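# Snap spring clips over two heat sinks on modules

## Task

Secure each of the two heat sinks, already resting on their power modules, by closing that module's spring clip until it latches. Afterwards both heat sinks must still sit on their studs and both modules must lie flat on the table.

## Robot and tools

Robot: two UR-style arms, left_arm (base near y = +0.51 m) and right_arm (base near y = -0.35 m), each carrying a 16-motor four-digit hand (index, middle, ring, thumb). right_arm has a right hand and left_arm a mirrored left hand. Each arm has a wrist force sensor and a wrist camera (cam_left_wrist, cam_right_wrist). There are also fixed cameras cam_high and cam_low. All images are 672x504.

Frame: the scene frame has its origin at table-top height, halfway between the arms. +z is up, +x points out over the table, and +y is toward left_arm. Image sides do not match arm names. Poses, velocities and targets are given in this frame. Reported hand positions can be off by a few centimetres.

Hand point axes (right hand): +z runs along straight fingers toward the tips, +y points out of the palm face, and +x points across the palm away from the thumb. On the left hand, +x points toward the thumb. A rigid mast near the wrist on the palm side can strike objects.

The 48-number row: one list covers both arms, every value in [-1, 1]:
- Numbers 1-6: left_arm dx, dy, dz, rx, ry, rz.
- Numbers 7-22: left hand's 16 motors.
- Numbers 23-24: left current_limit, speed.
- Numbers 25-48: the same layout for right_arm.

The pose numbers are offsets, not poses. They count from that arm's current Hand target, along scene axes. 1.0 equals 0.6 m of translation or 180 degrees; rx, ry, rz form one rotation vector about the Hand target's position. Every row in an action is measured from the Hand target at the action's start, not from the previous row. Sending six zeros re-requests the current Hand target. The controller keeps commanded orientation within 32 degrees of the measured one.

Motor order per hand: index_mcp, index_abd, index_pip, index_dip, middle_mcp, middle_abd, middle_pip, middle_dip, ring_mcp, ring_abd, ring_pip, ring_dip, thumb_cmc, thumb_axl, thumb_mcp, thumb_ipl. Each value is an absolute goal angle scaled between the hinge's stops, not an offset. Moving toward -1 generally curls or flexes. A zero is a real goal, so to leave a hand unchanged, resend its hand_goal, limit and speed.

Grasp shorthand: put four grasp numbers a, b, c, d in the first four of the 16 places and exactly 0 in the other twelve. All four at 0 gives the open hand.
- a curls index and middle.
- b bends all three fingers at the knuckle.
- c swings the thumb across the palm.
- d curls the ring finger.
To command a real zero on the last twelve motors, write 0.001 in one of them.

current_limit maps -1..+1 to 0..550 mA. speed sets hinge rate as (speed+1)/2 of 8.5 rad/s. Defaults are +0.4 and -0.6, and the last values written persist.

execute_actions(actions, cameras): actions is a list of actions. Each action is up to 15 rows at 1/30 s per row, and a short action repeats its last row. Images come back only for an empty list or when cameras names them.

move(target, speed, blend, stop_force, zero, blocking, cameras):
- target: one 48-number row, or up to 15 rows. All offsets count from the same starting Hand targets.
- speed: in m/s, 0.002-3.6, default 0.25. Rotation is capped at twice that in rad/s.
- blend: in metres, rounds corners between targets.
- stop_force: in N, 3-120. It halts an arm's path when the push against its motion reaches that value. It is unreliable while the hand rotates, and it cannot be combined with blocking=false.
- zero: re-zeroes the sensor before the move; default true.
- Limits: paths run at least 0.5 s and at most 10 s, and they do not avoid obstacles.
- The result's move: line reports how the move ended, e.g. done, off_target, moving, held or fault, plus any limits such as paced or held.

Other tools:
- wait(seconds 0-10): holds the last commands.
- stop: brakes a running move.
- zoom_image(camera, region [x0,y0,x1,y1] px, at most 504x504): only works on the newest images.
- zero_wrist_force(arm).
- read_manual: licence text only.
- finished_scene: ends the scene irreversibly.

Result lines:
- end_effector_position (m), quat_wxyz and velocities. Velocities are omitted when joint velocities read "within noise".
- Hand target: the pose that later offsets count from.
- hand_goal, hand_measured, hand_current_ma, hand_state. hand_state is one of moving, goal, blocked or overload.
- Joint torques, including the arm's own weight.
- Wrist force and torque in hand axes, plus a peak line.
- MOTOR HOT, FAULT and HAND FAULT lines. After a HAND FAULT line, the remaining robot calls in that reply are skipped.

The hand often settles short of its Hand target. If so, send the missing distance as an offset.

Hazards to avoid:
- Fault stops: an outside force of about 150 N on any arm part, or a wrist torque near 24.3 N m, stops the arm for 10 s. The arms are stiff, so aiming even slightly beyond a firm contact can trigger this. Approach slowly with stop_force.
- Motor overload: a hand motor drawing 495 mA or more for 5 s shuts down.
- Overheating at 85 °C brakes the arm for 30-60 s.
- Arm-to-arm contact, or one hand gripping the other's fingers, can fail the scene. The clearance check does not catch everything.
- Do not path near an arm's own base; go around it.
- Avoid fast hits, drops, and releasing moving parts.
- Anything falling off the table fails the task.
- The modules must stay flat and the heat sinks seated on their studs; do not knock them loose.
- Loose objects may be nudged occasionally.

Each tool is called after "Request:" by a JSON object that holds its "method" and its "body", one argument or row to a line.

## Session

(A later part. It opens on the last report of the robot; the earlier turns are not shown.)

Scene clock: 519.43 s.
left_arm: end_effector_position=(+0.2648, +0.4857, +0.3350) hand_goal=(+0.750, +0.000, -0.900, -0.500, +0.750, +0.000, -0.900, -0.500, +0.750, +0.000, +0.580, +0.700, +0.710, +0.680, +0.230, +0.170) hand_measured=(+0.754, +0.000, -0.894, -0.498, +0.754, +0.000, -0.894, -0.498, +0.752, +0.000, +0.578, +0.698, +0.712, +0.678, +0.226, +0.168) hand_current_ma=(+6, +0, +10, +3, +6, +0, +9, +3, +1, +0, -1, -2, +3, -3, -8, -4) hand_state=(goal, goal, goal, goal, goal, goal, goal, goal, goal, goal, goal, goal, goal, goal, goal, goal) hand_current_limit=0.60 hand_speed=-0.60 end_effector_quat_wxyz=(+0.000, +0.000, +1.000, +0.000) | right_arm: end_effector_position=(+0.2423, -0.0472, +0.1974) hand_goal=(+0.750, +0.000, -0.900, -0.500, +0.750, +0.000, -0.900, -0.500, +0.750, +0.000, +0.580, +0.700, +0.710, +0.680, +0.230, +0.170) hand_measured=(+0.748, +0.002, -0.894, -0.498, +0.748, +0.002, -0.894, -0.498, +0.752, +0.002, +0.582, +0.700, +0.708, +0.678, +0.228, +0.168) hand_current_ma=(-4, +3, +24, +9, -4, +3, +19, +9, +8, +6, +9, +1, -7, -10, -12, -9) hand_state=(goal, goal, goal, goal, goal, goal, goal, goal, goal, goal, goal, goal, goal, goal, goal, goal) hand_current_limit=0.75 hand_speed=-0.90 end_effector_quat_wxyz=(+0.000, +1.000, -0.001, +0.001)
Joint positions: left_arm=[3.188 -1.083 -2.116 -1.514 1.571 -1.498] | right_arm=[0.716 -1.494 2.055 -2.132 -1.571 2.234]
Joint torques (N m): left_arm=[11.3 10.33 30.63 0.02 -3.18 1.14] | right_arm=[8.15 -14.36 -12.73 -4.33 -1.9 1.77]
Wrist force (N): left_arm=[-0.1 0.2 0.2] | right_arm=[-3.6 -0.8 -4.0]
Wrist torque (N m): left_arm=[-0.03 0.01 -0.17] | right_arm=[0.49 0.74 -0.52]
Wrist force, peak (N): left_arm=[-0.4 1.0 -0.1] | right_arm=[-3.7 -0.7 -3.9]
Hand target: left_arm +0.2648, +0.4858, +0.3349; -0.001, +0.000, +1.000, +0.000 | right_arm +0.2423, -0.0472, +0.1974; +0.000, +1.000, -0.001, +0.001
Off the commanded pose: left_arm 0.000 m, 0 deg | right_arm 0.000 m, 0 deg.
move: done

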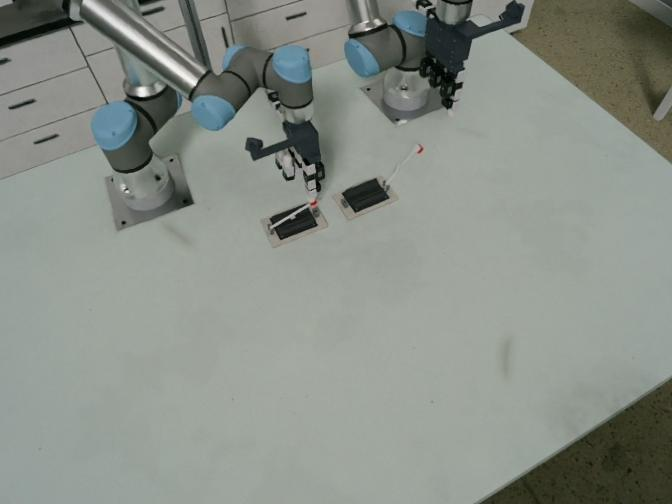

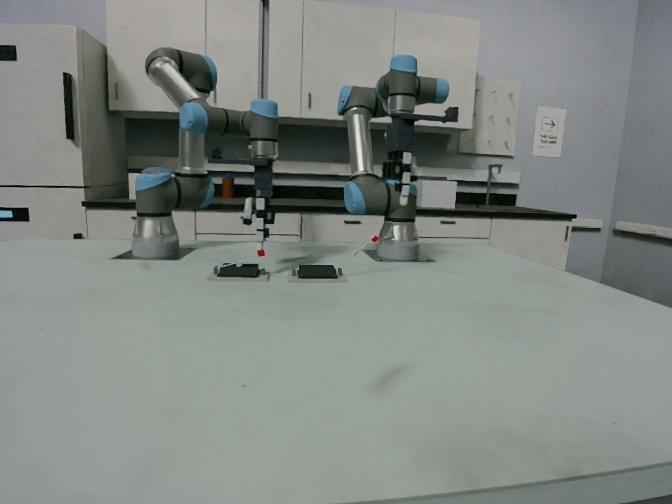

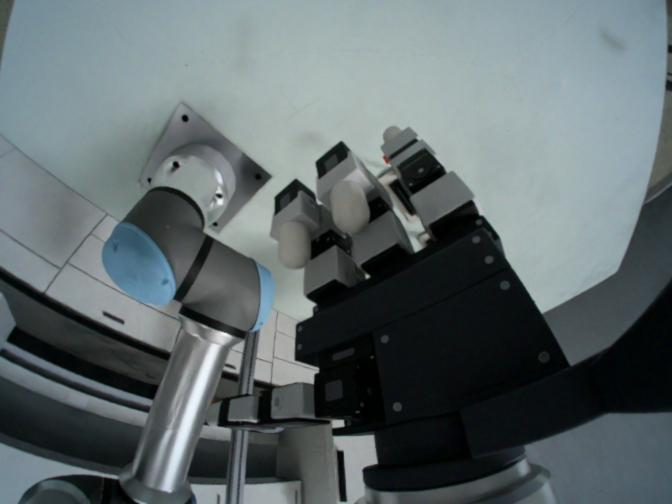

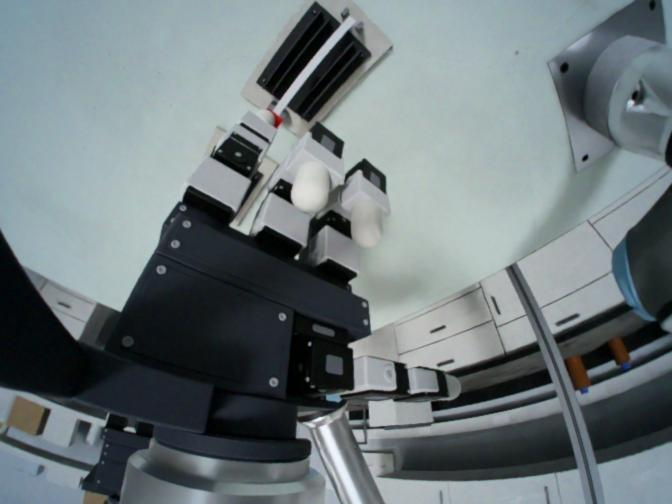

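Request:
{"method": "move", "body": {
  "target": [
    [0,0,0,0,0,0, 0.75,0,-0.9,-0.5, 0.75,0,-0.9,-0.5, 0.75,0,0.58,0.70, 0.71,0.68,0.23,0.17, 0.6,-0.6, 0.002,0.006,-0.04,0,0,0, 0.75,0,-0.9,-0.5, 0.75,0,-0.9,-0.5, 0.75,0,0.58,0.70, 0.71,0.68,0.23,0.17, 0.75,-0.9]
  ],
  "speed": 0.03,
  "stop_force": 12,
  "cameras": ["cam_high","cam_low"]
}}

Request:
{"method": "zoom_image", "body": {
  "camera": "cam_low",
  "region": [190, 220, 300, 290]
}}

Request:
{"method": "zoom_image", "body": {
  "camera": "cam_high",
  "region": [250, 170, 350, 250]
}}

Scene clock: 527.30 s.
left_arm: end_effector_position=(+0.2648, +0.4858, +0.3349) hand_goal=(+0.750, +0.000, -0.900, -0.500, +0.750, +0.000, -0.900, -0.500, +0.750, +0.000, +0.580, +0.700, +0.710, +0.680, +0.230, +0.170) hand_measured=(+0.754, +0.000, -0.894, -0.498, +0.754, +0.000, -0.894, -0.498, +0.752, +0.000, +0.578, +0.698, +0.712, +0.678, +0.226, +0.168) hand_current_ma=(+6, +0, +10, +3, +6, +0, +9, +3, +1, +0, -1, -2, +3, -3, -8, -4) hand_state=(goal, goal, goal, goal, goal, goal, goal, goal, goal, goal, goal, goal, goal, goal, goal, goal) hand_current_limit=0.60 hand_speed=-0.60 end_effector_quat_wxyz=(-0.001, +0.000, +1.000, +0.000) | right_arm: end_effector_position=(+0.2435, -0.0436, +0.1734) hand_goal=(+0.750, +0.000, -0.900, -0.500, +0.750, +0.000, -0.900, -0.500, +0.750, +0.000, +0.580, +0.700, +0.710, +0.680, +0.230, +0.170) hand_measured=(+0.748, +0.002, -0.894, -0.498, +0.748, +0.002, -0.894, -0.498, +0.752, +0.002, +0.582, +0.700, +0.708, +0.678, +0.228, +0.168) hand_current_ma=(-4, +3, +24, +9, -4, +3, +19, +9, +8, +6, +9, +1, -7, -10, -12, -9) hand_state=(goal, goal, goal, goal, goal, goal, goal, goal, goal, goal, goal, goal, goal, goal, goal, goal) hand_current_limit=0.75 hand_speed=-0.90 end_effector_quat_wxyz=(+0.000, +1.000, -0.001, +0.001)
Joint positions: left_arm=[3.188 -1.083 -2.116 -1.514 1.571 -1.497] | right_arm=[0.721 -1.45 2.079 -2.201 -1.571 2.239]
Joint torques (N m): left_arm=[10.71 10.12 31.59 0.06 -3.12 1.45] | right_arm=[7.27 -15.13 -13.07 -4.28 -0.81 1.64]
Wrist force (N): left_arm=[-0.3 0.2 0.1] | right_arm=[-3.6 -0.5 -3.3]
Wrist torque (N m): left_arm=[-0.03 0.04 -0.18] | right_arm=[0.46 0.74 -0.52]
Wrist force, peak (N): left_arm=[-0.4 0.3 0.1] | right_arm=[-3.8 -0.9 -3.9]
Hand target: left_arm +0.2648, +0.4858, +0.3349; -0.001, +0.000, +1.000, +0.000 | right_arm +0.2435, -0.0436, +0.1734; +0.000, +1.000, -0.001, +0.001
Off the commanded pose: left_arm 0.000 m, 0 deg | right_arm 0.000 m, 0 deg.
move: done
Images, in order (width x height): cam_high 672x504, cam_low 672x504.

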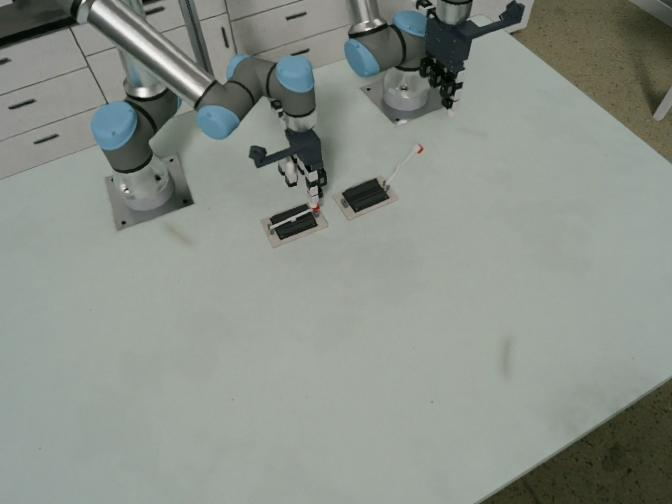

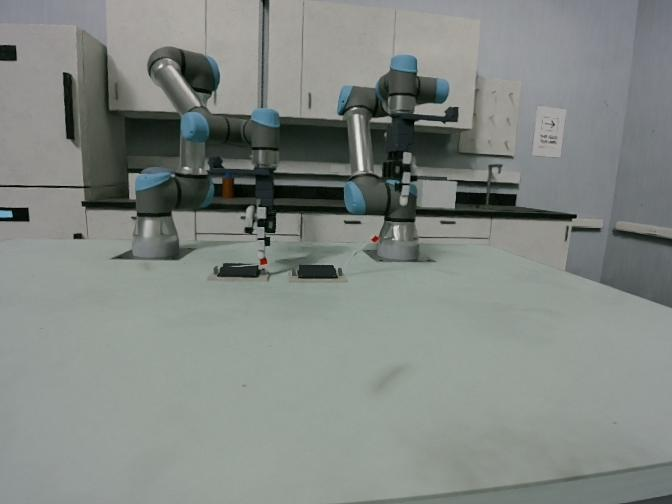

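Scaled by 4.582 from the camera's 672x504 image, which has a finer 960x720 frame.

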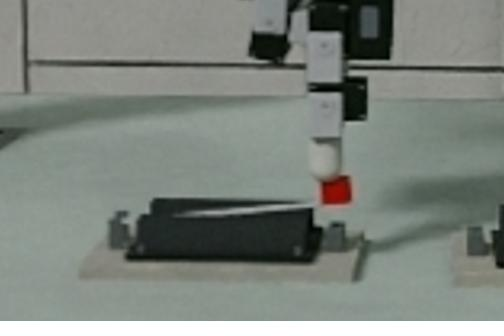

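Scaled by 5.040 from the camera's 672x504 image, which has a finer 960x720 frame.

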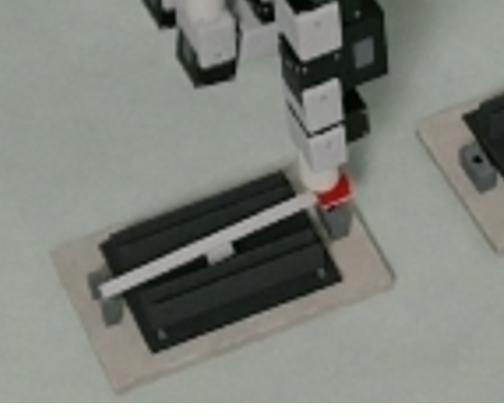

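Request:
{"method": "move", "body": {
  "target": [
    [0,0,0,0,0,0, 0.75,0,-0.9,-0.5, 0.75,0,-0.9,-0.5, 0.75,0,0.58,0.70, 0.71,0.68,0.23,0.17, 0.6,-0.6, 0.003,0.0,0.014,0,0,0, 0.75,0,-0.9,-0.5, 0.75,0,-0.9,-0.5, 0.75,0,0.58,0.70, 0.71,0.68,0.23,0.17, 0.75,-0.9],
    [0,0,0,0,0,0, 0.75,0,-0.9,-0.5, 0.75,0,-0.9,-0.5, 0.75,0,0.58,0.70, 0.71,0.68,0.23,0.17, 0.6,-0.6, 0.005,0.015,0.014,0,0,0, 0.75,0,-0.9,-0.5, 0.75,0,-0.9,-0.5, 0.75,0,0.58,0.70, 0.71,0.68,0.23,0.17, 0.75,-0.9]
  ],
  "speed": 0.04,
  "cameras": []
}}

Request:
{"method": "move", "body": {
  "target": [
    [0,0,0,0,0,0, 0.75,0,-0.9,-0.5, 0.75,0,-0.9,-0.5, 0.75,0,0.58,0.70, 0.71,0.68,0.23,0.17, 0.6,-0.6, 0.001,0.002,-0.06,0,0,0, 0.75,0,-0.9,-0.5, 0.75,0,-0.9,-0.5, 0.75,0,0.58,0.70, 0.71,0.68,0.23,0.17, 0.75,-0.9]
  ],
  "speed": 0.015,
  "stop_force": 15,
  "cameras": ["cam_high","cam_low"]
}}

Request:
{"method": "zoom_image", "body": {
  "camera": "cam_low",
  "region": [190, 220, 300, 290]
}}

Request:
{"method": "zoom_image", "body": {
  "camera": "cam_high",
  "region": [250, 170, 350, 250]
}}

Scene clock: 542.17 s.
left_arm: end_effector_position=(+0.2648, +0.4858, +0.3349) hand_goal=(+0.750, +0.000, -0.900, -0.500, +0.750, +0.000, -0.900, -0.500, +0.750, +0.000, +0.580, +0.700, +0.710, +0.680, +0.230, +0.170) hand_measured=(+0.754, +0.000, -0.894, -0.498, +0.754, +0.000, -0.894, -0.498, +0.752, +0.000, +0.578, +0.698, +0.712, +0.678, +0.226, +0.168) hand_current_ma=(+6, +0, +10, +3, +6, +0, +9, +3, +1, +0, -1, -2, +3, -3, -8, -4) hand_state=(goal, goal, goal, goal, goal, goal, goal, goal, goal, goal, goal, goal, goal, goal, goal, goal) hand_current_limit=0.60 hand_speed=-0.60 end_effector_quat_wxyz=(-0.001, +0.000, +1.000, +0.000) | right_arm: end_effector_position=(+0.2464, -0.0347, +0.1818) hand_goal=(+0.750, +0.000, -0.900, -0.500, +0.750, +0.000, -0.900, -0.500, +0.750, +0.000, +0.580, +0.700, +0.710, +0.680, +0.230, +0.170) hand_measured=(+0.748, +0.002, -0.894, -0.498, +0.748, +0.002, -0.894, -0.498, +0.748, +0.002, +0.582, +0.700, +0.708, +0.678, +0.228, +0.168) hand_current_ma=(-4, +3, +24, +9, -4, +3, +19, +9, -3, +6, +3, +1, -7, -10, -12, -9) hand_state=(goal, goal, goal, goal, goal, goal, goal, goal, goal, goal, goal, goal, goal, goal, goal, goal) hand_current_limit=0.75 hand_speed=-0.90 end_effector_quat_wxyz=(+0.000, +1.000, -0.001, +0.001)
Joint positions: left_arm=[3.188 -1.083 -2.116 -1.514 1.571 -1.497] | right_arm=[0.731 -1.443 2.044 -2.173 -1.571 2.25]
Joint torques (N m): left_arm=[10.24 10.17 31.24 0.16 -3.11 1.31] | right_arm=[6.79 -15.74 -24.81 0.44 -0.41 1.66]
Wrist force (N): left_arm=[-0.2 0.0 0.1] | right_arm=[-3.2 -0.4 -3.5]
Wrist torque (N m): left_arm=[-0.05 0.03 -0.17] | right_arm=[0.47 0.70 -0.46]
Wrist force, peak (N): left_arm=[-0.3 0.2 0.2] | right_arm=[-3.8 -0.5 -3.6]
Hand target: left_arm +0.2648, +0.4858, +0.3349; -0.001, +0.000, +1.000, +0.000 | right_arm +0.2465, -0.0346, +0.1818; +0.000, +1.000, -0.001, +0.001
Off the commanded pose: left_arm 0.000 m, 0 deg | right_arm 0.000 m, 0 deg.
move: done
No camera images: "cameras" was empty.

Scene clock: 544.60 s.
left_arm: end_effector_position=(+0.2648, +0.4858, +0.3349) hand_goal=(+0.750, +0.000, -0.900, -0.500, +0.750, +0.000, -0.900, -0.500, +0.750, +0.000, +0.580, +0.700, +0.710, +0.680, +0.230, +0.170) hand_measured=(+0.754, +0.000, -0.894, -0.498, +0.754, +0.000, -0.894, -0.498, +0.752, +0.000, +0.578, +0.698, +0.712, +0.678, +0.226, +0.168) hand_current_ma=(+6, +0, +10, +3, +6, +0, +9, +3, +1, +0, -1, -2, +3, -3, -8, -4) hand_state=(goal, goal, goal, goal, goal, goal, goal, goal, goal, goal, goal, goal, goal, goal, goal, goal) hand_current_limit=0.60 hand_speed=-0.60 end_effector_quat_wxyz=(-0.001, +0.000, +1.000, +0.000) | right_arm: end_effector_position=(+0.2468, -0.0339, +0.1631) hand_goal=(+0.750, +0.000, -0.900, -0.500, +0.750, +0.000, -0.900, -0.500, +0.750, +0.000, +0.580, +0.700, +0.710, +0.680, +0.230, +0.170) hand_measured=(+0.748, +0.002, -0.894, -0.498, +0.748, +0.002, -0.894, -0.498, +0.748, +0.004, +0.582, +0.700, +0.708, +0.678, +0.228, +0.168) hand_current_ma=(-4, +3, +24, +9, -4, +3, +19, +9, -3, +14, +3, +1, -7, -10, -13, -9) hand_state=(goal, goal, goal, goal, goal, goal, goal, goal, goal, goal, goal, goal, goal, goal, goal, goal) hand_current_limit=0.75 hand_speed=-0.90 end_effector_quat_wxyz=(+0.000, +1.000, -0.001, +0.001)
Joint positions: left_arm=[3.188 -1.083 -2.116 -1.514 1.571 -1.497] | right_arm=[0.732 -1.411 2.066 -2.227 -1.571 2.25]
Joint torques (N m): left_arm=[10.15 10.43 31.38 0.11 -3.11 1.26] | right_arm=[1.77 -24.93 -19 1.34 0.35 0.41]
Wrist force (N): left_arm=[-0.2 0.2 0.0] | right_arm=[-3.3 -0.8 -13.2]
Wrist torque (N m): left_arm=[-0.01 0.03 -0.18] | right_arm=[1.19 1.36 -0.50]
Wrist force, peak (N): left_arm=[-0.5 -0.1 0.1] | right_arm=[-3.7 -0.8 -22.1]
Hand target: left_arm +0.2648, +0.4858, +0.3349; -0.001, +0.000, +1.000, +0.000 | right_arm +0.2468, -0.0339, +0.1631; +0.000, +1.000, -0.001, +0.001 (not the last commanded pose)
Off the commanded pose: left_arm 0.000 m, 0 deg | right_arm 0.017 m, 0 deg.
move: contact (right_arm)
Images, in order (width x height): cam_high 672x504, cam_low 672x504.

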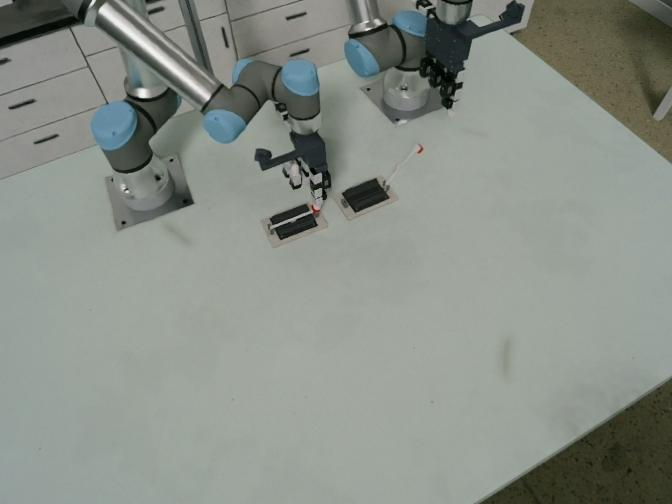

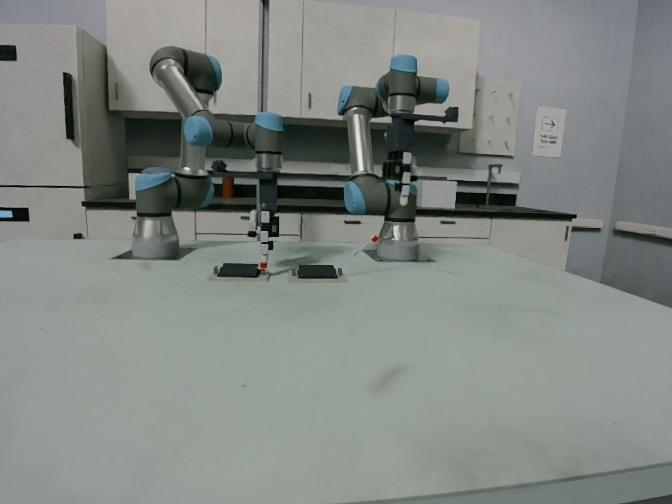

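Scaled by 4.582 from the camera's 672x504 image, which has a finer 960x720 frame.

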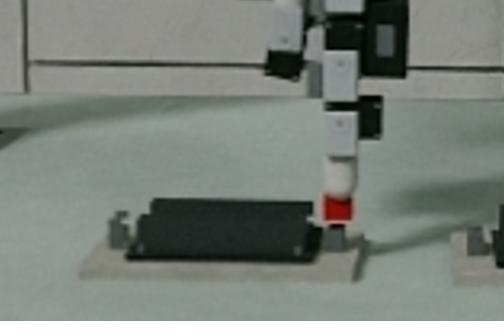

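Scaled by 5.040 from the camera's 672x504 image, which has a finer 960x720 frame.

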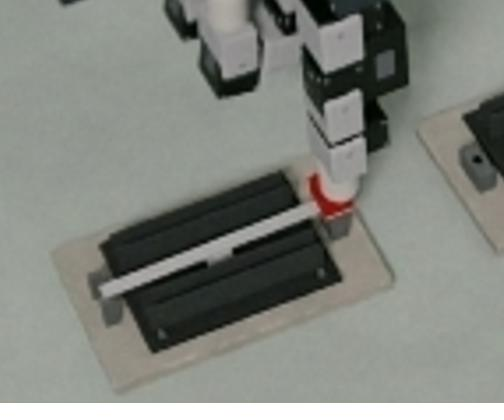

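Request:
{"method": "move", "body": {
  "target": [
    [0,0,0,0,0,0, 0.75,0,-0.9,-0.5, 0.75,0,-0.9,-0.5, 0.75,0,0.58,0.70, 0.71,0.68,0.23,0.17, 0.6,-0.6, 0,0,-0.035,0,0,0, 0.75,0,-0.9,-0.5, 0.75,0,-0.9,-0.5, 0.75,0,0.58,0.70, 0.71,0.68,0.23,0.17, 0.75,-0.9]
  ],
  "speed": 0.01,
  "stop_force": 25,
  "cameras": ["cam_high","cam_low"]
}}

Request:
{"method": "zoom_image", "body": {
  "camera": "cam_low",
  "region": [190, 220, 300, 290]
}}

Request:
{"method": "zoom_image", "body": {
  "camera": "cam_high",
  "region": [250, 170, 350, 250]
}}

Scene clock: 554.67 s.
left_arm: end_effector_position=(+0.2648, +0.4858, +0.3349) hand_goal=(+0.750, +0.000, -0.900, -0.500, +0.750, +0.000, -0.900, -0.500, +0.750, +0.000, +0.580, +0.700, +0.710, +0.680, +0.230, +0.170) hand_measured=(+0.754, +0.000, -0.894, -0.498, +0.754, +0.000, -0.894, -0.498, +0.752, +0.000, +0.578, +0.698, +0.712, +0.678, +0.226, +0.168) hand_current_ma=(+6, +0, +10, +3, +6, +0, +9, +3, +1, +0, -1, -2, +3, -3, -8, -4) hand_state=(goal, goal, goal, goal, goal, goal, goal, goal, goal, goal, goal, goal, goal, goal, goal, goal) hand_current_limit=0.60 hand_speed=-0.60 end_effector_quat_wxyz=(-0.001, +0.000, +1.000, +0.000) | right_arm: end_effector_position=(+0.2469, -0.0339, +0.1575) hand_goal=(+0.750, +0.000, -0.900, -0.500, +0.750, +0.000, -0.900, -0.500, +0.750, +0.000, +0.580, +0.700, +0.710, +0.680, +0.230, +0.170) hand_measured=(+0.748, +0.002, -0.894, -0.498, +0.748, +0.002, -0.894, -0.498, +0.750, +0.008, +0.582, +0.700, +0.708, +0.678, +0.228, +0.168) hand_current_ma=(-4, +3, +24, +9, -4, +3, +19, +9, -1, +23, +5, +1, -7, -10, -13, -9) hand_state=(goal, goal, goal, goal, goal, goal, goal, goal, goal, goal, goal, goal, goal, goal, goal, goal) hand_current_limit=0.75 hand_speed=-0.90 end_effector_quat_wxyz=(+0.000, +1.000, -0.001, +0.001)
Joint positions: left_arm=[3.188 -1.083 -2.116 -1.514 1.571 -1.497] | right_arm=[0.732 -1.402 2.073 -2.243 -1.571 2.25]
Joint torques (N m): left_arm=[9.96 10.52 31.15 0.25 -3.04 1.19] | right_arm=[-4.56 -12.1 -9.89 4.79 0.5 -1.3]
Wrist force (N): left_arm=[-0.1 0.0 0.1] | right_arm=[-2.9 -1.0 -38.0]
Wrist torque (N m): left_arm=[-0.05 0.01 -0.17] | right_arm=[3.11 3.15 -0.50]
Wrist force, peak (N): left_arm=[-0.5 0.1 0.1] | right_arm=[-2.7 -1.0 -44.9]
Hand target: left_arm +0.2648, +0.4858, +0.3349; -0.001, +0.000, +1.000, +0.000 | right_arm +0.2469, -0.0339, +0.1575; +0.000, +1.000, -0.001, +0.001 (not the last commanded pose)
Off the commanded pose: left_arm 0.000 m, 0 deg | right_arm 0.015 m, 0 deg.
move: contact (right_arm)
Images, in order (width x height): cam_high 672x504, cam_low 672x504.

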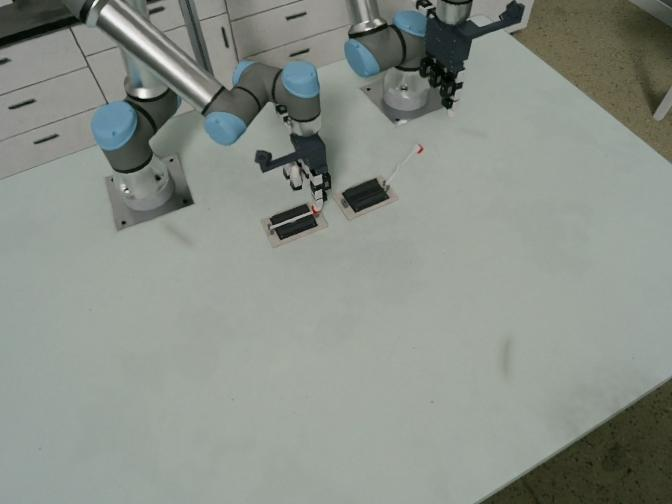

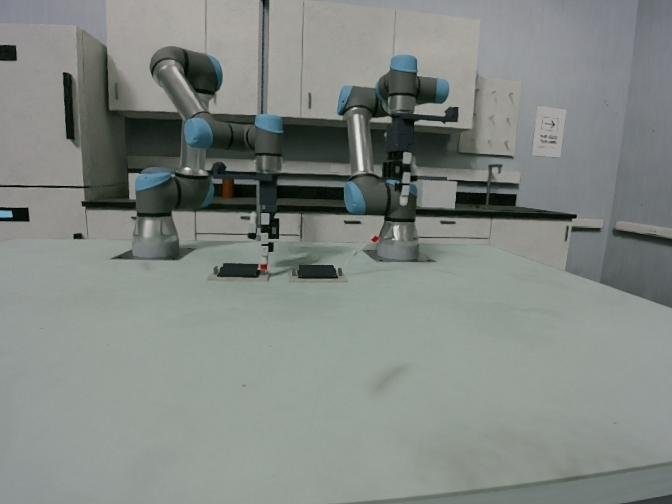

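Scaled by 4.582 from the camera's 672x504 image, which has a finer 960x720 frame.

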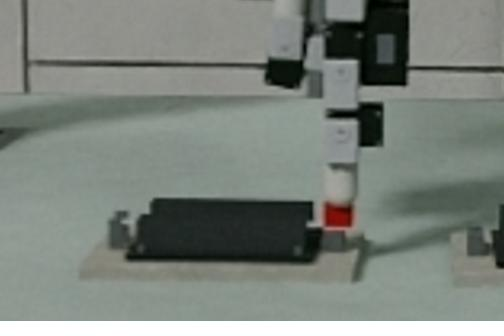

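Scaled by 5.040 from the camera's 672x504 image, which has a finer 960x720 frame.

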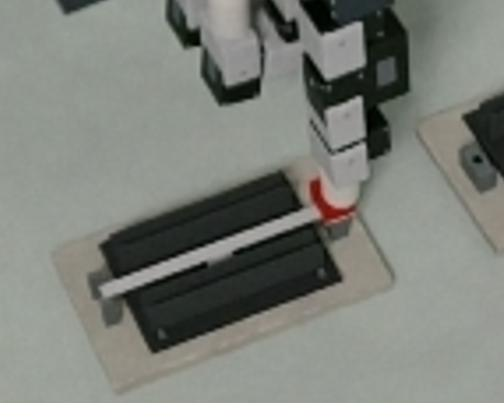

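Request:
{"method": "move", "body": {
  "target": [
    [0,0,0,0,0,0, 0.75,0,-0.9,-0.5, 0.75,0,-0.9,-0.5, 0.75,0,0.58,0.70, 0.71,0.68,0.23,0.17, 0.6,-0.6, 0,0,-0.035,0,0,0, 0.75,0,-0.9,-0.5, 0.75,0,-0.9,-0.5, 0.75,0,0.58,0.70, 0.71,0.68,0.23,0.17, 0.75,-0.9]
  ],
  "speed": 0.008,
  "stop_force": 25,
  "cameras": ["cam_high","cam_low"]
}}

Request:
{"method": "zoom_image", "body": {
  "camera": "cam_low",
  "region": [190, 220, 300, 290]
}}

Request:
{"method": "zoom_image", "body": {
  "camera": "cam_high",
  "region": [250, 170, 350, 250]
}}

Scene clock: 562.63 s.
left_arm: end_effector_position=(+0.2648, +0.4858, +0.3349) hand_goal=(+0.750, +0.000, -0.900, -0.500, +0.750, +0.000, -0.900, -0.500, +0.750, +0.000, +0.580, +0.700, +0.710, +0.680, +0.230, +0.170) hand_measured=(+0.754, +0.000, -0.894, -0.498, +0.754, +0.000, -0.894, -0.498, +0.752, +0.000, +0.578, +0.698, +0.712, +0.678, +0.226, +0.168) hand_current_ma=(+6, +0, +10, +3, +6, +0, +9, +3, +1, +0, -1, -2, +3, -3, -8, -4) hand_state=(goal, goal, goal, goal, goal, goal, goal, goal, goal, goal, goal, goal, goal, goal, goal, goal) hand_current_limit=0.60 hand_speed=-0.60 end_effector_quat_wxyz=(-0.001, +0.000, +1.000, +0.000) | right_arm: end_effector_position=(+0.2470, -0.0338, +0.1562) hand_goal=(+0.750, +0.000, -0.900, -0.500, +0.750, +0.000, -0.900, -0.500, +0.750, +0.000, +0.580, +0.700, +0.710, +0.680, +0.230, +0.170) hand_measured=(+0.748, +0.002, -0.894, -0.498, +0.748, +0.002, -0.894, -0.498, +0.748, +0.010, +0.582, +0.700, +0.708, +0.678, +0.228, +0.168) hand_current_ma=(-4, +3, +24, +9, -4, +3, +19, +9, -7, +29, +5, +1, -7, -10, -13, -9) hand_state=(goal, goal, goal, goal, goal, goal, goal, goal, goal, goal, goal, goal, goal, goal, goal, goal) hand_current_limit=0.75 hand_speed=-0.90 end_effector_quat_wxyz=(-0.001, +1.000, -0.001, +0.001)
Joint positions: left_arm=[3.188 -1.083 -2.116 -1.514 1.571 -1.497] | right_arm=[0.732 -1.4 2.074 -2.247 -1.571 2.25]
Joint torques (N m): left_arm=[10.62 10.25 30.54 0.26 -2.96 1.1] | right_arm=[-4.43 0.36 2.55 8.01 0.37 -1.13]
Wrist force (N): left_arm=[-0.2 0.2 0.0] | right_arm=[-2.4 -1.6 -63.7]
Wrist torque (N m): left_arm=[-0.01 0.03 -0.18] | right_arm=[5.06 4.93 -0.49]
Wrist force, peak (N): left_arm=[-0.5 0.3 0.3] | right_arm=[-2.3 -1.5 -70.2]
Hand target: left_arm +0.2648, +0.4858, +0.3349; -0.001, +0.000, +1.000, +0.000 | right_arm +0.2470, -0.0338, +0.1562; -0.001, +1.000, -0.001, +0.001 (not the last commanded pose)
Off the commanded pose: left_arm 0.000 m, 0 deg | right_arm 0.020 m, 0 deg.
move: contact (right_arm)
Images, in order (width x height): cam_high 672x504, cam_low 672x504.

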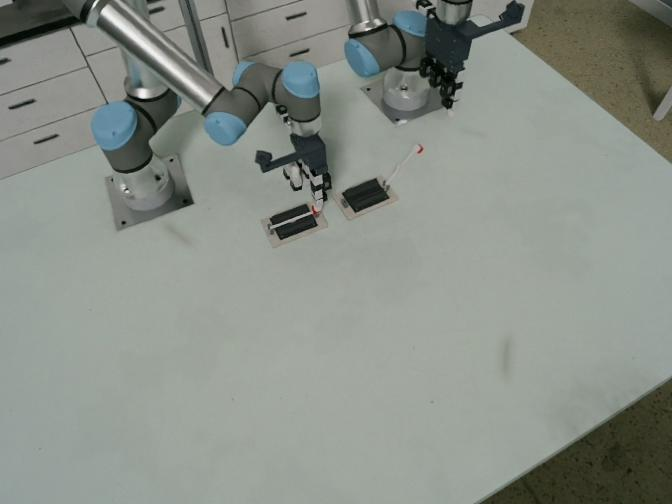

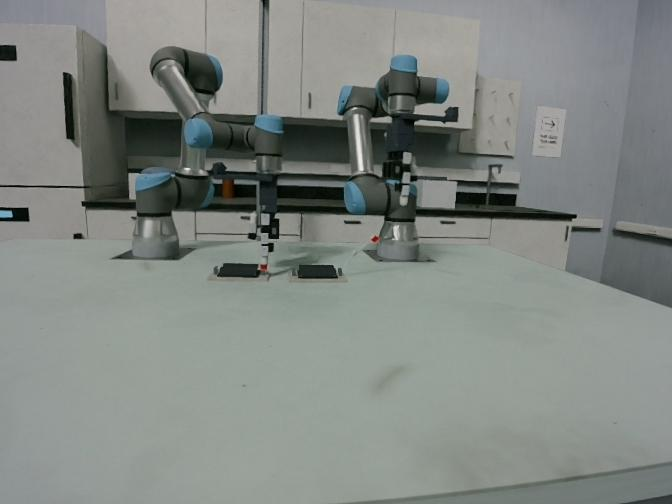

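Scaled by 4.582 from the camera's 672x504 image, which has a finer 960x720 frame.

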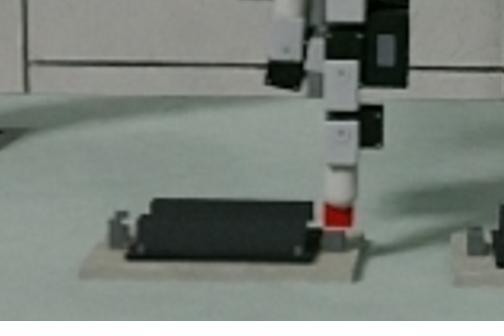

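Scaled by 5.040 from the camera's 672x504 image, which has a finer 960x720 frame.

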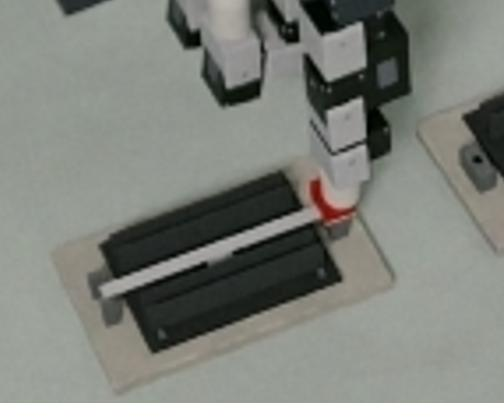

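Request:
{"method": "move", "body": {
  "target": [
    [0,0,0,0,0,0, 0.75,0,-0.9,-0.5, 0.75,0,-0.9,-0.5, 0.75,0,0.58,0.70, 0.71,0.68,0.23,0.17, 0.6,-0.6, 0,0,0.06,0,0,0, 0.75,0,-0.9,-0.5, 0.75,0,-0.9,-0.5, 0.75,0,0.58,0.70, 0.71,0.68,0.23,0.17, 0.75,-0.9]
  ],
  "speed": 0.03,
  "cameras": ["cam_high","cam_low"]
}}

Request:
{"method": "zoom_image", "body": {
  "camera": "cam_low",
  "region": [190, 220, 300, 290]
}}

Request:
{"method": "zoom_image", "body": {
  "camera": "cam_high",
  "region": [250, 170, 350, 250]
}}

Scene clock: 570.97 s.
left_arm: end_effector_position=(+0.2648, +0.4858, +0.3349) hand_goal=(+0.750, +0.000, -0.900, -0.500, +0.750, +0.000, -0.900, -0.500, +0.750, +0.000, +0.580, +0.700, +0.710, +0.680, +0.230, +0.170) hand_measured=(+0.754, +0.000, -0.894, -0.498, +0.754, +0.000, -0.894, -0.498, +0.752, +0.000, +0.578, +0.698, +0.712, +0.678, +0.226, +0.168) hand_current_ma=(+6, +0, +10, +3, +6, +0, +9, +3, +1, +0, -1, -2, +3, -3, -8, -4) hand_state=(goal, goal, goal, goal, goal, goal, goal, goal, goal, goal, goal, goal, goal, goal, goal, goal) hand_current_limit=0.60 hand_speed=-0.60 end_effector_quat_wxyz=(-0.001, +0.000, +1.000, +0.000) | right_arm: end_effector_position=(+0.2470, -0.0338, +0.1921) hand_goal=(+0.750, +0.000, -0.900, -0.500, +0.750, +0.000, -0.900, -0.500, +0.750, +0.000, +0.580, +0.700, +0.710, +0.680, +0.230, +0.170) hand_measured=(+0.748, +0.002, -0.894, -0.498, +0.748, +0.002, -0.894, -0.498, +0.752, +0.002, +0.582, +0.700, +0.708, +0.678, +0.228, +0.168) hand_current_ma=(-4, +3, +24, +9, -4, +3, +19, +9, +3, +6, +7, +1, -7, -10, -13, -9) hand_state=(goal, goal, goal, goal, goal, goal, goal, goal, goal, goal, goal, goal, goal, goal, goal, goal) hand_current_limit=0.75 hand_speed=-0.90 end_effector_quat_wxyz=(-0.001, +1.000, -0.001, +0.001)
Joint positions: left_arm=[3.188 -1.083 -2.116 -1.514 1.571 -1.497] | right_arm=[0.732 -1.456 2.028 -2.145 -1.571 2.25]
Joint torques (N m): left_arm=[9.96 9.91 30.81 0.15 -2.88 0.95] | right_arm=[1.1 -28.73 -24.43 0.59 -1.16 -0.06]
Wrist force (N): left_arm=[-0.2 0.1 0.2] | right_arm=[-4.0 -1.2 -3.4]
Wrist torque (N m): left_arm=[-0.05 0.03 -0.18] | right_arm=[0.37 0.77 -0.55]
Wrist force, peak (N): left_arm=[-0.4 0.1 0.1] | right_arm=[-2.3 -1.8 -63.9]
Hand target: left_arm +0.2648, +0.4858, +0.3349; -0.001, +0.000, +1.000, +0.000 | right_arm +0.2470, -0.0338, +0.1922; -0.001, +1.000, -0.001, +0.001
Off the commanded pose: left_arm 0.000 m, 0 deg | right_arm 0.000 m, 0 deg.
move: done
Images, in order (width x height): cam_high 672x504, cam_low 672x504.

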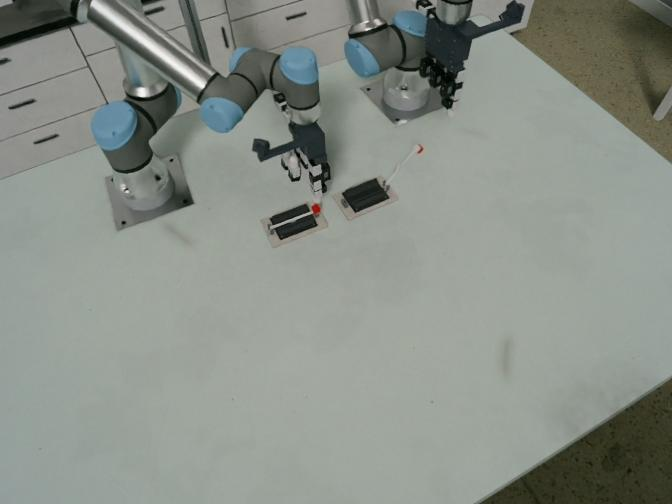

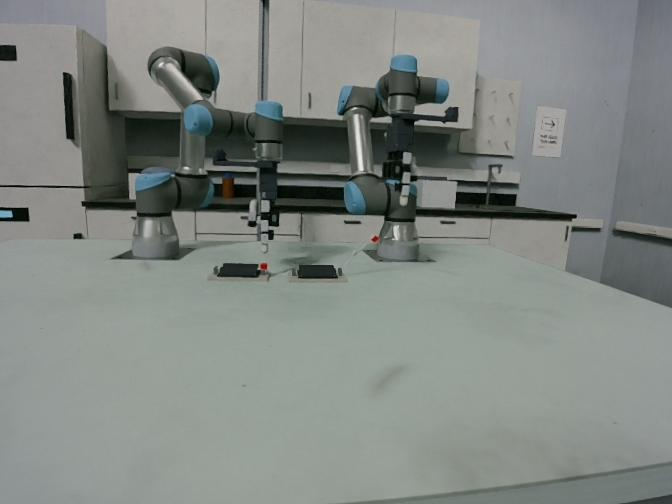

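Scaled by 4.582 from the camera's 672x504 image, which has a finer 960x720 frame.

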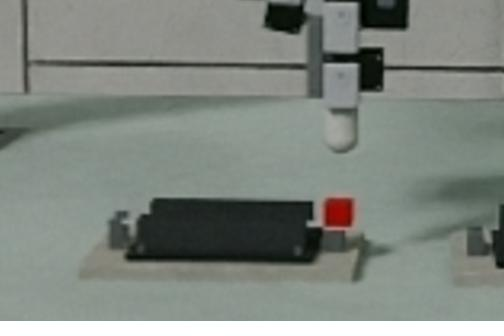

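Scaled by 5.040 from the camera's 672x504 image, which has a finer 960x720 frame.

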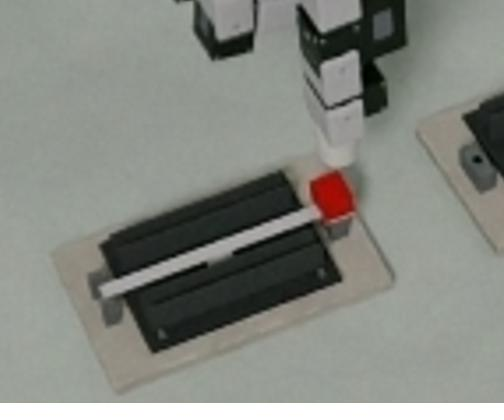

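Request:
{"method": "move", "body": {
  "target": [
    [0,0,-0.05,0,0,0, 0.75,0,-0.9,-0.5, 0.75,0,-0.9,-0.5, 0.75,0,0.58,0.70, 0.71,0.68,0.23,0.17, 0.6,-0.9, 0,0,0.1,0,0,0, 0.75,0,-0.9,-0.5, 0.75,0,-0.9,-0.5, 0.75,0,0.58,0.70, 0.71,0.68,0.23,0.17, 0.6,-0.9],
    [0,-0.016,-0.205,0,0,0, 0.75,0,-0.9,-0.5, 0.75,0,-0.9,-0.5, 0.75,0,0.58,0.70, 0.71,0.68,0.23,0.17, 0.6,-0.9, -0.05,-0.4,0.13,0,0,0, 0.75,0,-0.9,-0.5, 0.75,0,-0.9,-0.5, 0.75,0,0.58,0.70, 0.71,0.68,0.23,0.17, 0.6,-0.9]
  ],
  "speed": [0.12,0.2],
  "blend": [0.02,0],
  "cameras": ["all"]
}}

Request:
{"method": "zoom_image", "body": {
  "camera": "cam_high",
  "region": [370, 90, 490, 180]
}}

Request:
{"method": "zoom_image", "body": {
  "camera": "cam_low",
  "region": [290, 190, 450, 290]
}}

Request:
{"method": "zoom_image", "body": {
  "camera": "cam_low",
  "region": [200, 240, 280, 290]
}}

Request:
{"method": "zoom_image", "body": {
  "camera": "cam_high",
  "region": [250, 180, 340, 250]
}}

Scene clock: 589.87 s.
left_arm: end_effector_position=(+0.2648, +0.4762, +0.2120) hand_goal=(+0.750, +0.000, -0.900, -0.500, +0.750, +0.000, -0.900, -0.500, +0.750, +0.000, +0.580, +0.700, +0.710, +0.680, +0.230, +0.170) hand_measured=(+0.754, +0.000, -0.894, -0.498, +0.754, +0.000, -0.894, -0.498, +0.752, +0.000, +0.578, +0.698, +0.712, +0.678, +0.226, +0.168) hand_current_ma=(+6, +0, +10, +3, +6, +0, +9, +3, +1, +0, -1, -2, +3, -3, -8, -4) hand_state=(goal, goal, goal, goal, goal, goal, goal, goal, goal, goal, goal, goal, goal, goal, goal, goal) hand_current_limit=0.60 hand_speed=-0.90 end_effector_quat_wxyz=(-0.001, +0.000, +1.000, +0.000) | right_arm: end_effector_position=(+0.2170, -0.2737, +0.2702) hand_goal=(+0.750, +0.000, -0.900, -0.500, +0.750, +0.000, -0.900, -0.500, +0.750, +0.000, +0.580, +0.700, +0.710, +0.680, +0.230, +0.170) hand_measured=(+0.748, +0.002, -0.894, -0.498, +0.748, +0.002, -0.894, -0.498, +0.750, +0.002, +0.582, +0.700, +0.708, +0.678, +0.228, +0.168) hand_current_ma=(-4, +3, +24, +9, -4, +3, +19, +9, +2, +6, +7, +1, -7, -10, -13, -9) hand_state=(goal, goal, goal, goal, goal, goal, goal, goal, goal, goal, goal, goal, goal, goal, goal, goal) hand_current_limit=0.60 hand_speed=-0.90 end_effector_quat_wxyz=(+0.000, +1.000, -0.001, +0.001)
Joint positions: left_arm=[3.156 -1.185 -2.388 -1.141 1.571 -1.53] | right_arm=[0.168 -2.08 2.293 -1.787 -1.57 1.687]
Joint torques (N m): left_arm=[-9.46 -4.39 10.77 4.51 2.88 -1.47] | right_arm=[-6.32 -6.89 -14.82 0.46 1.7 -1.71]
Wrist force (N): left_arm=[-0.1 0.2 0.2] | right_arm=[-3.8 -1.1 -3.6]
Wrist torque (N m): left_arm=[-0.02 0.02 0.01] | right_arm=[0.37 0.78 -0.37]
Wrist force, peak (N): left_arm=[-0.1 0.2 0.5] | right_arm=[-4.2 -1.9 -3.7]
Hand target: left_arm +0.2648, +0.4762, +0.2119; -0.001, +0.000, +1.000, +0.000 | right_arm +0.2170, -0.2738, +0.2702; -0.001, +1.000, -0.001, +0.001
Off the commanded pose: left_arm 0.000 m, 0 deg | right_arm 0.000 m, 0 deg.
move: done

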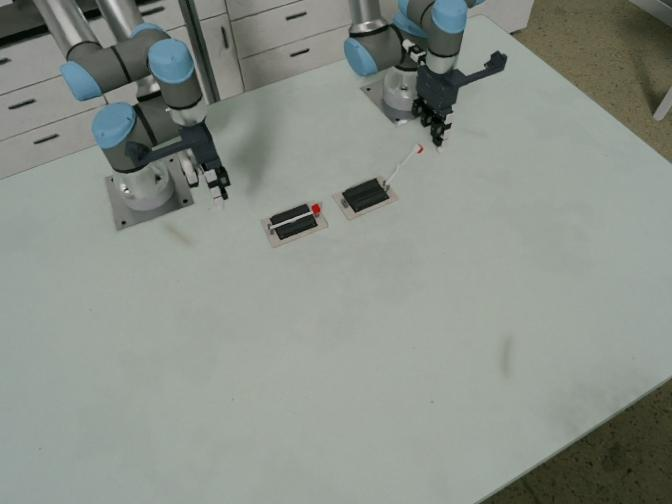

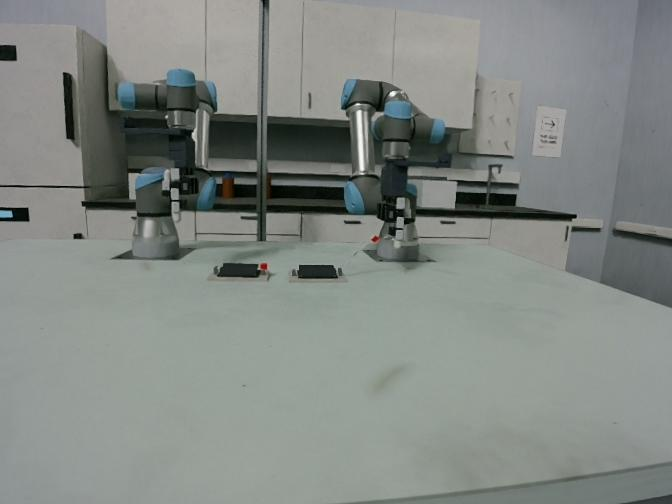

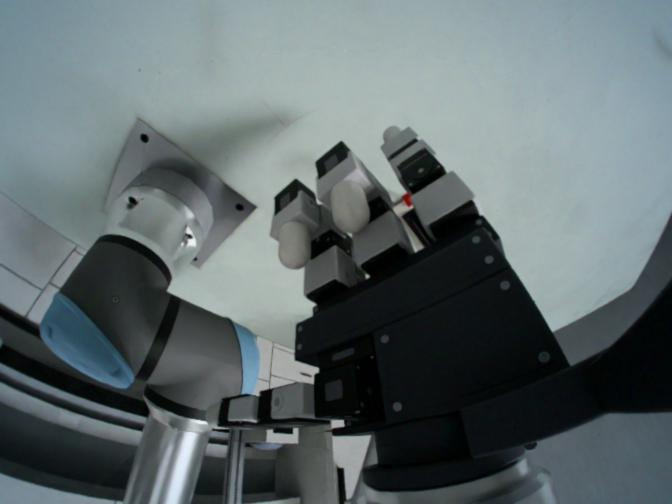

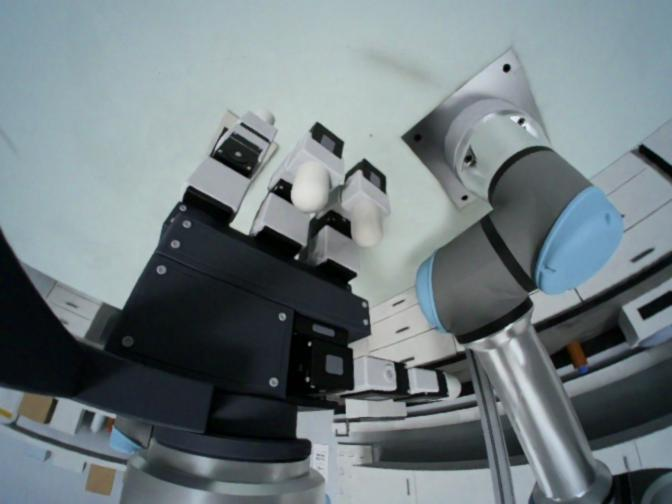

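Scaled by 4.200 from the camera's 672x504 image, which has a finer 960x720 frame.

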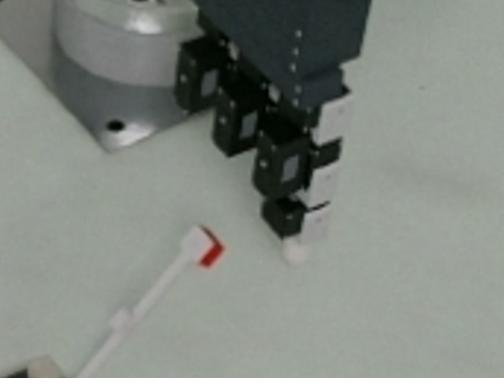

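Scaled by 3.150 from the camera's 672x504 image, which has a finer 960x720 frame.

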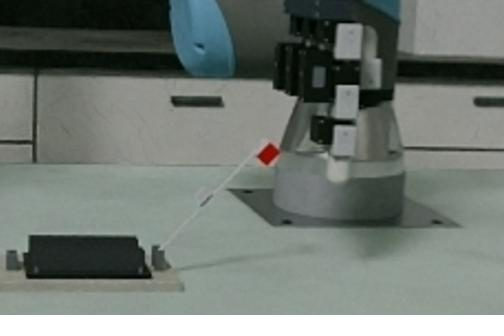

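Scaled by 6.300 from the camera's 672x504 image, which has a finer 960x720 frame.

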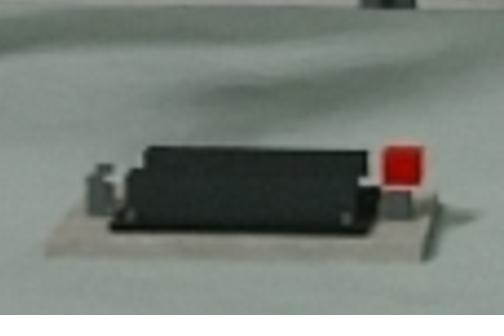

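Scaled by 5.600 from the camera's 672x504 image, which has a finer 960x720 frame.

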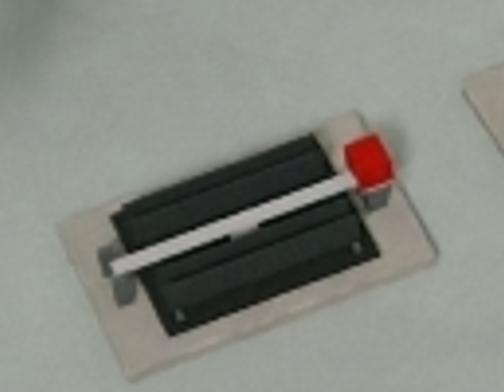

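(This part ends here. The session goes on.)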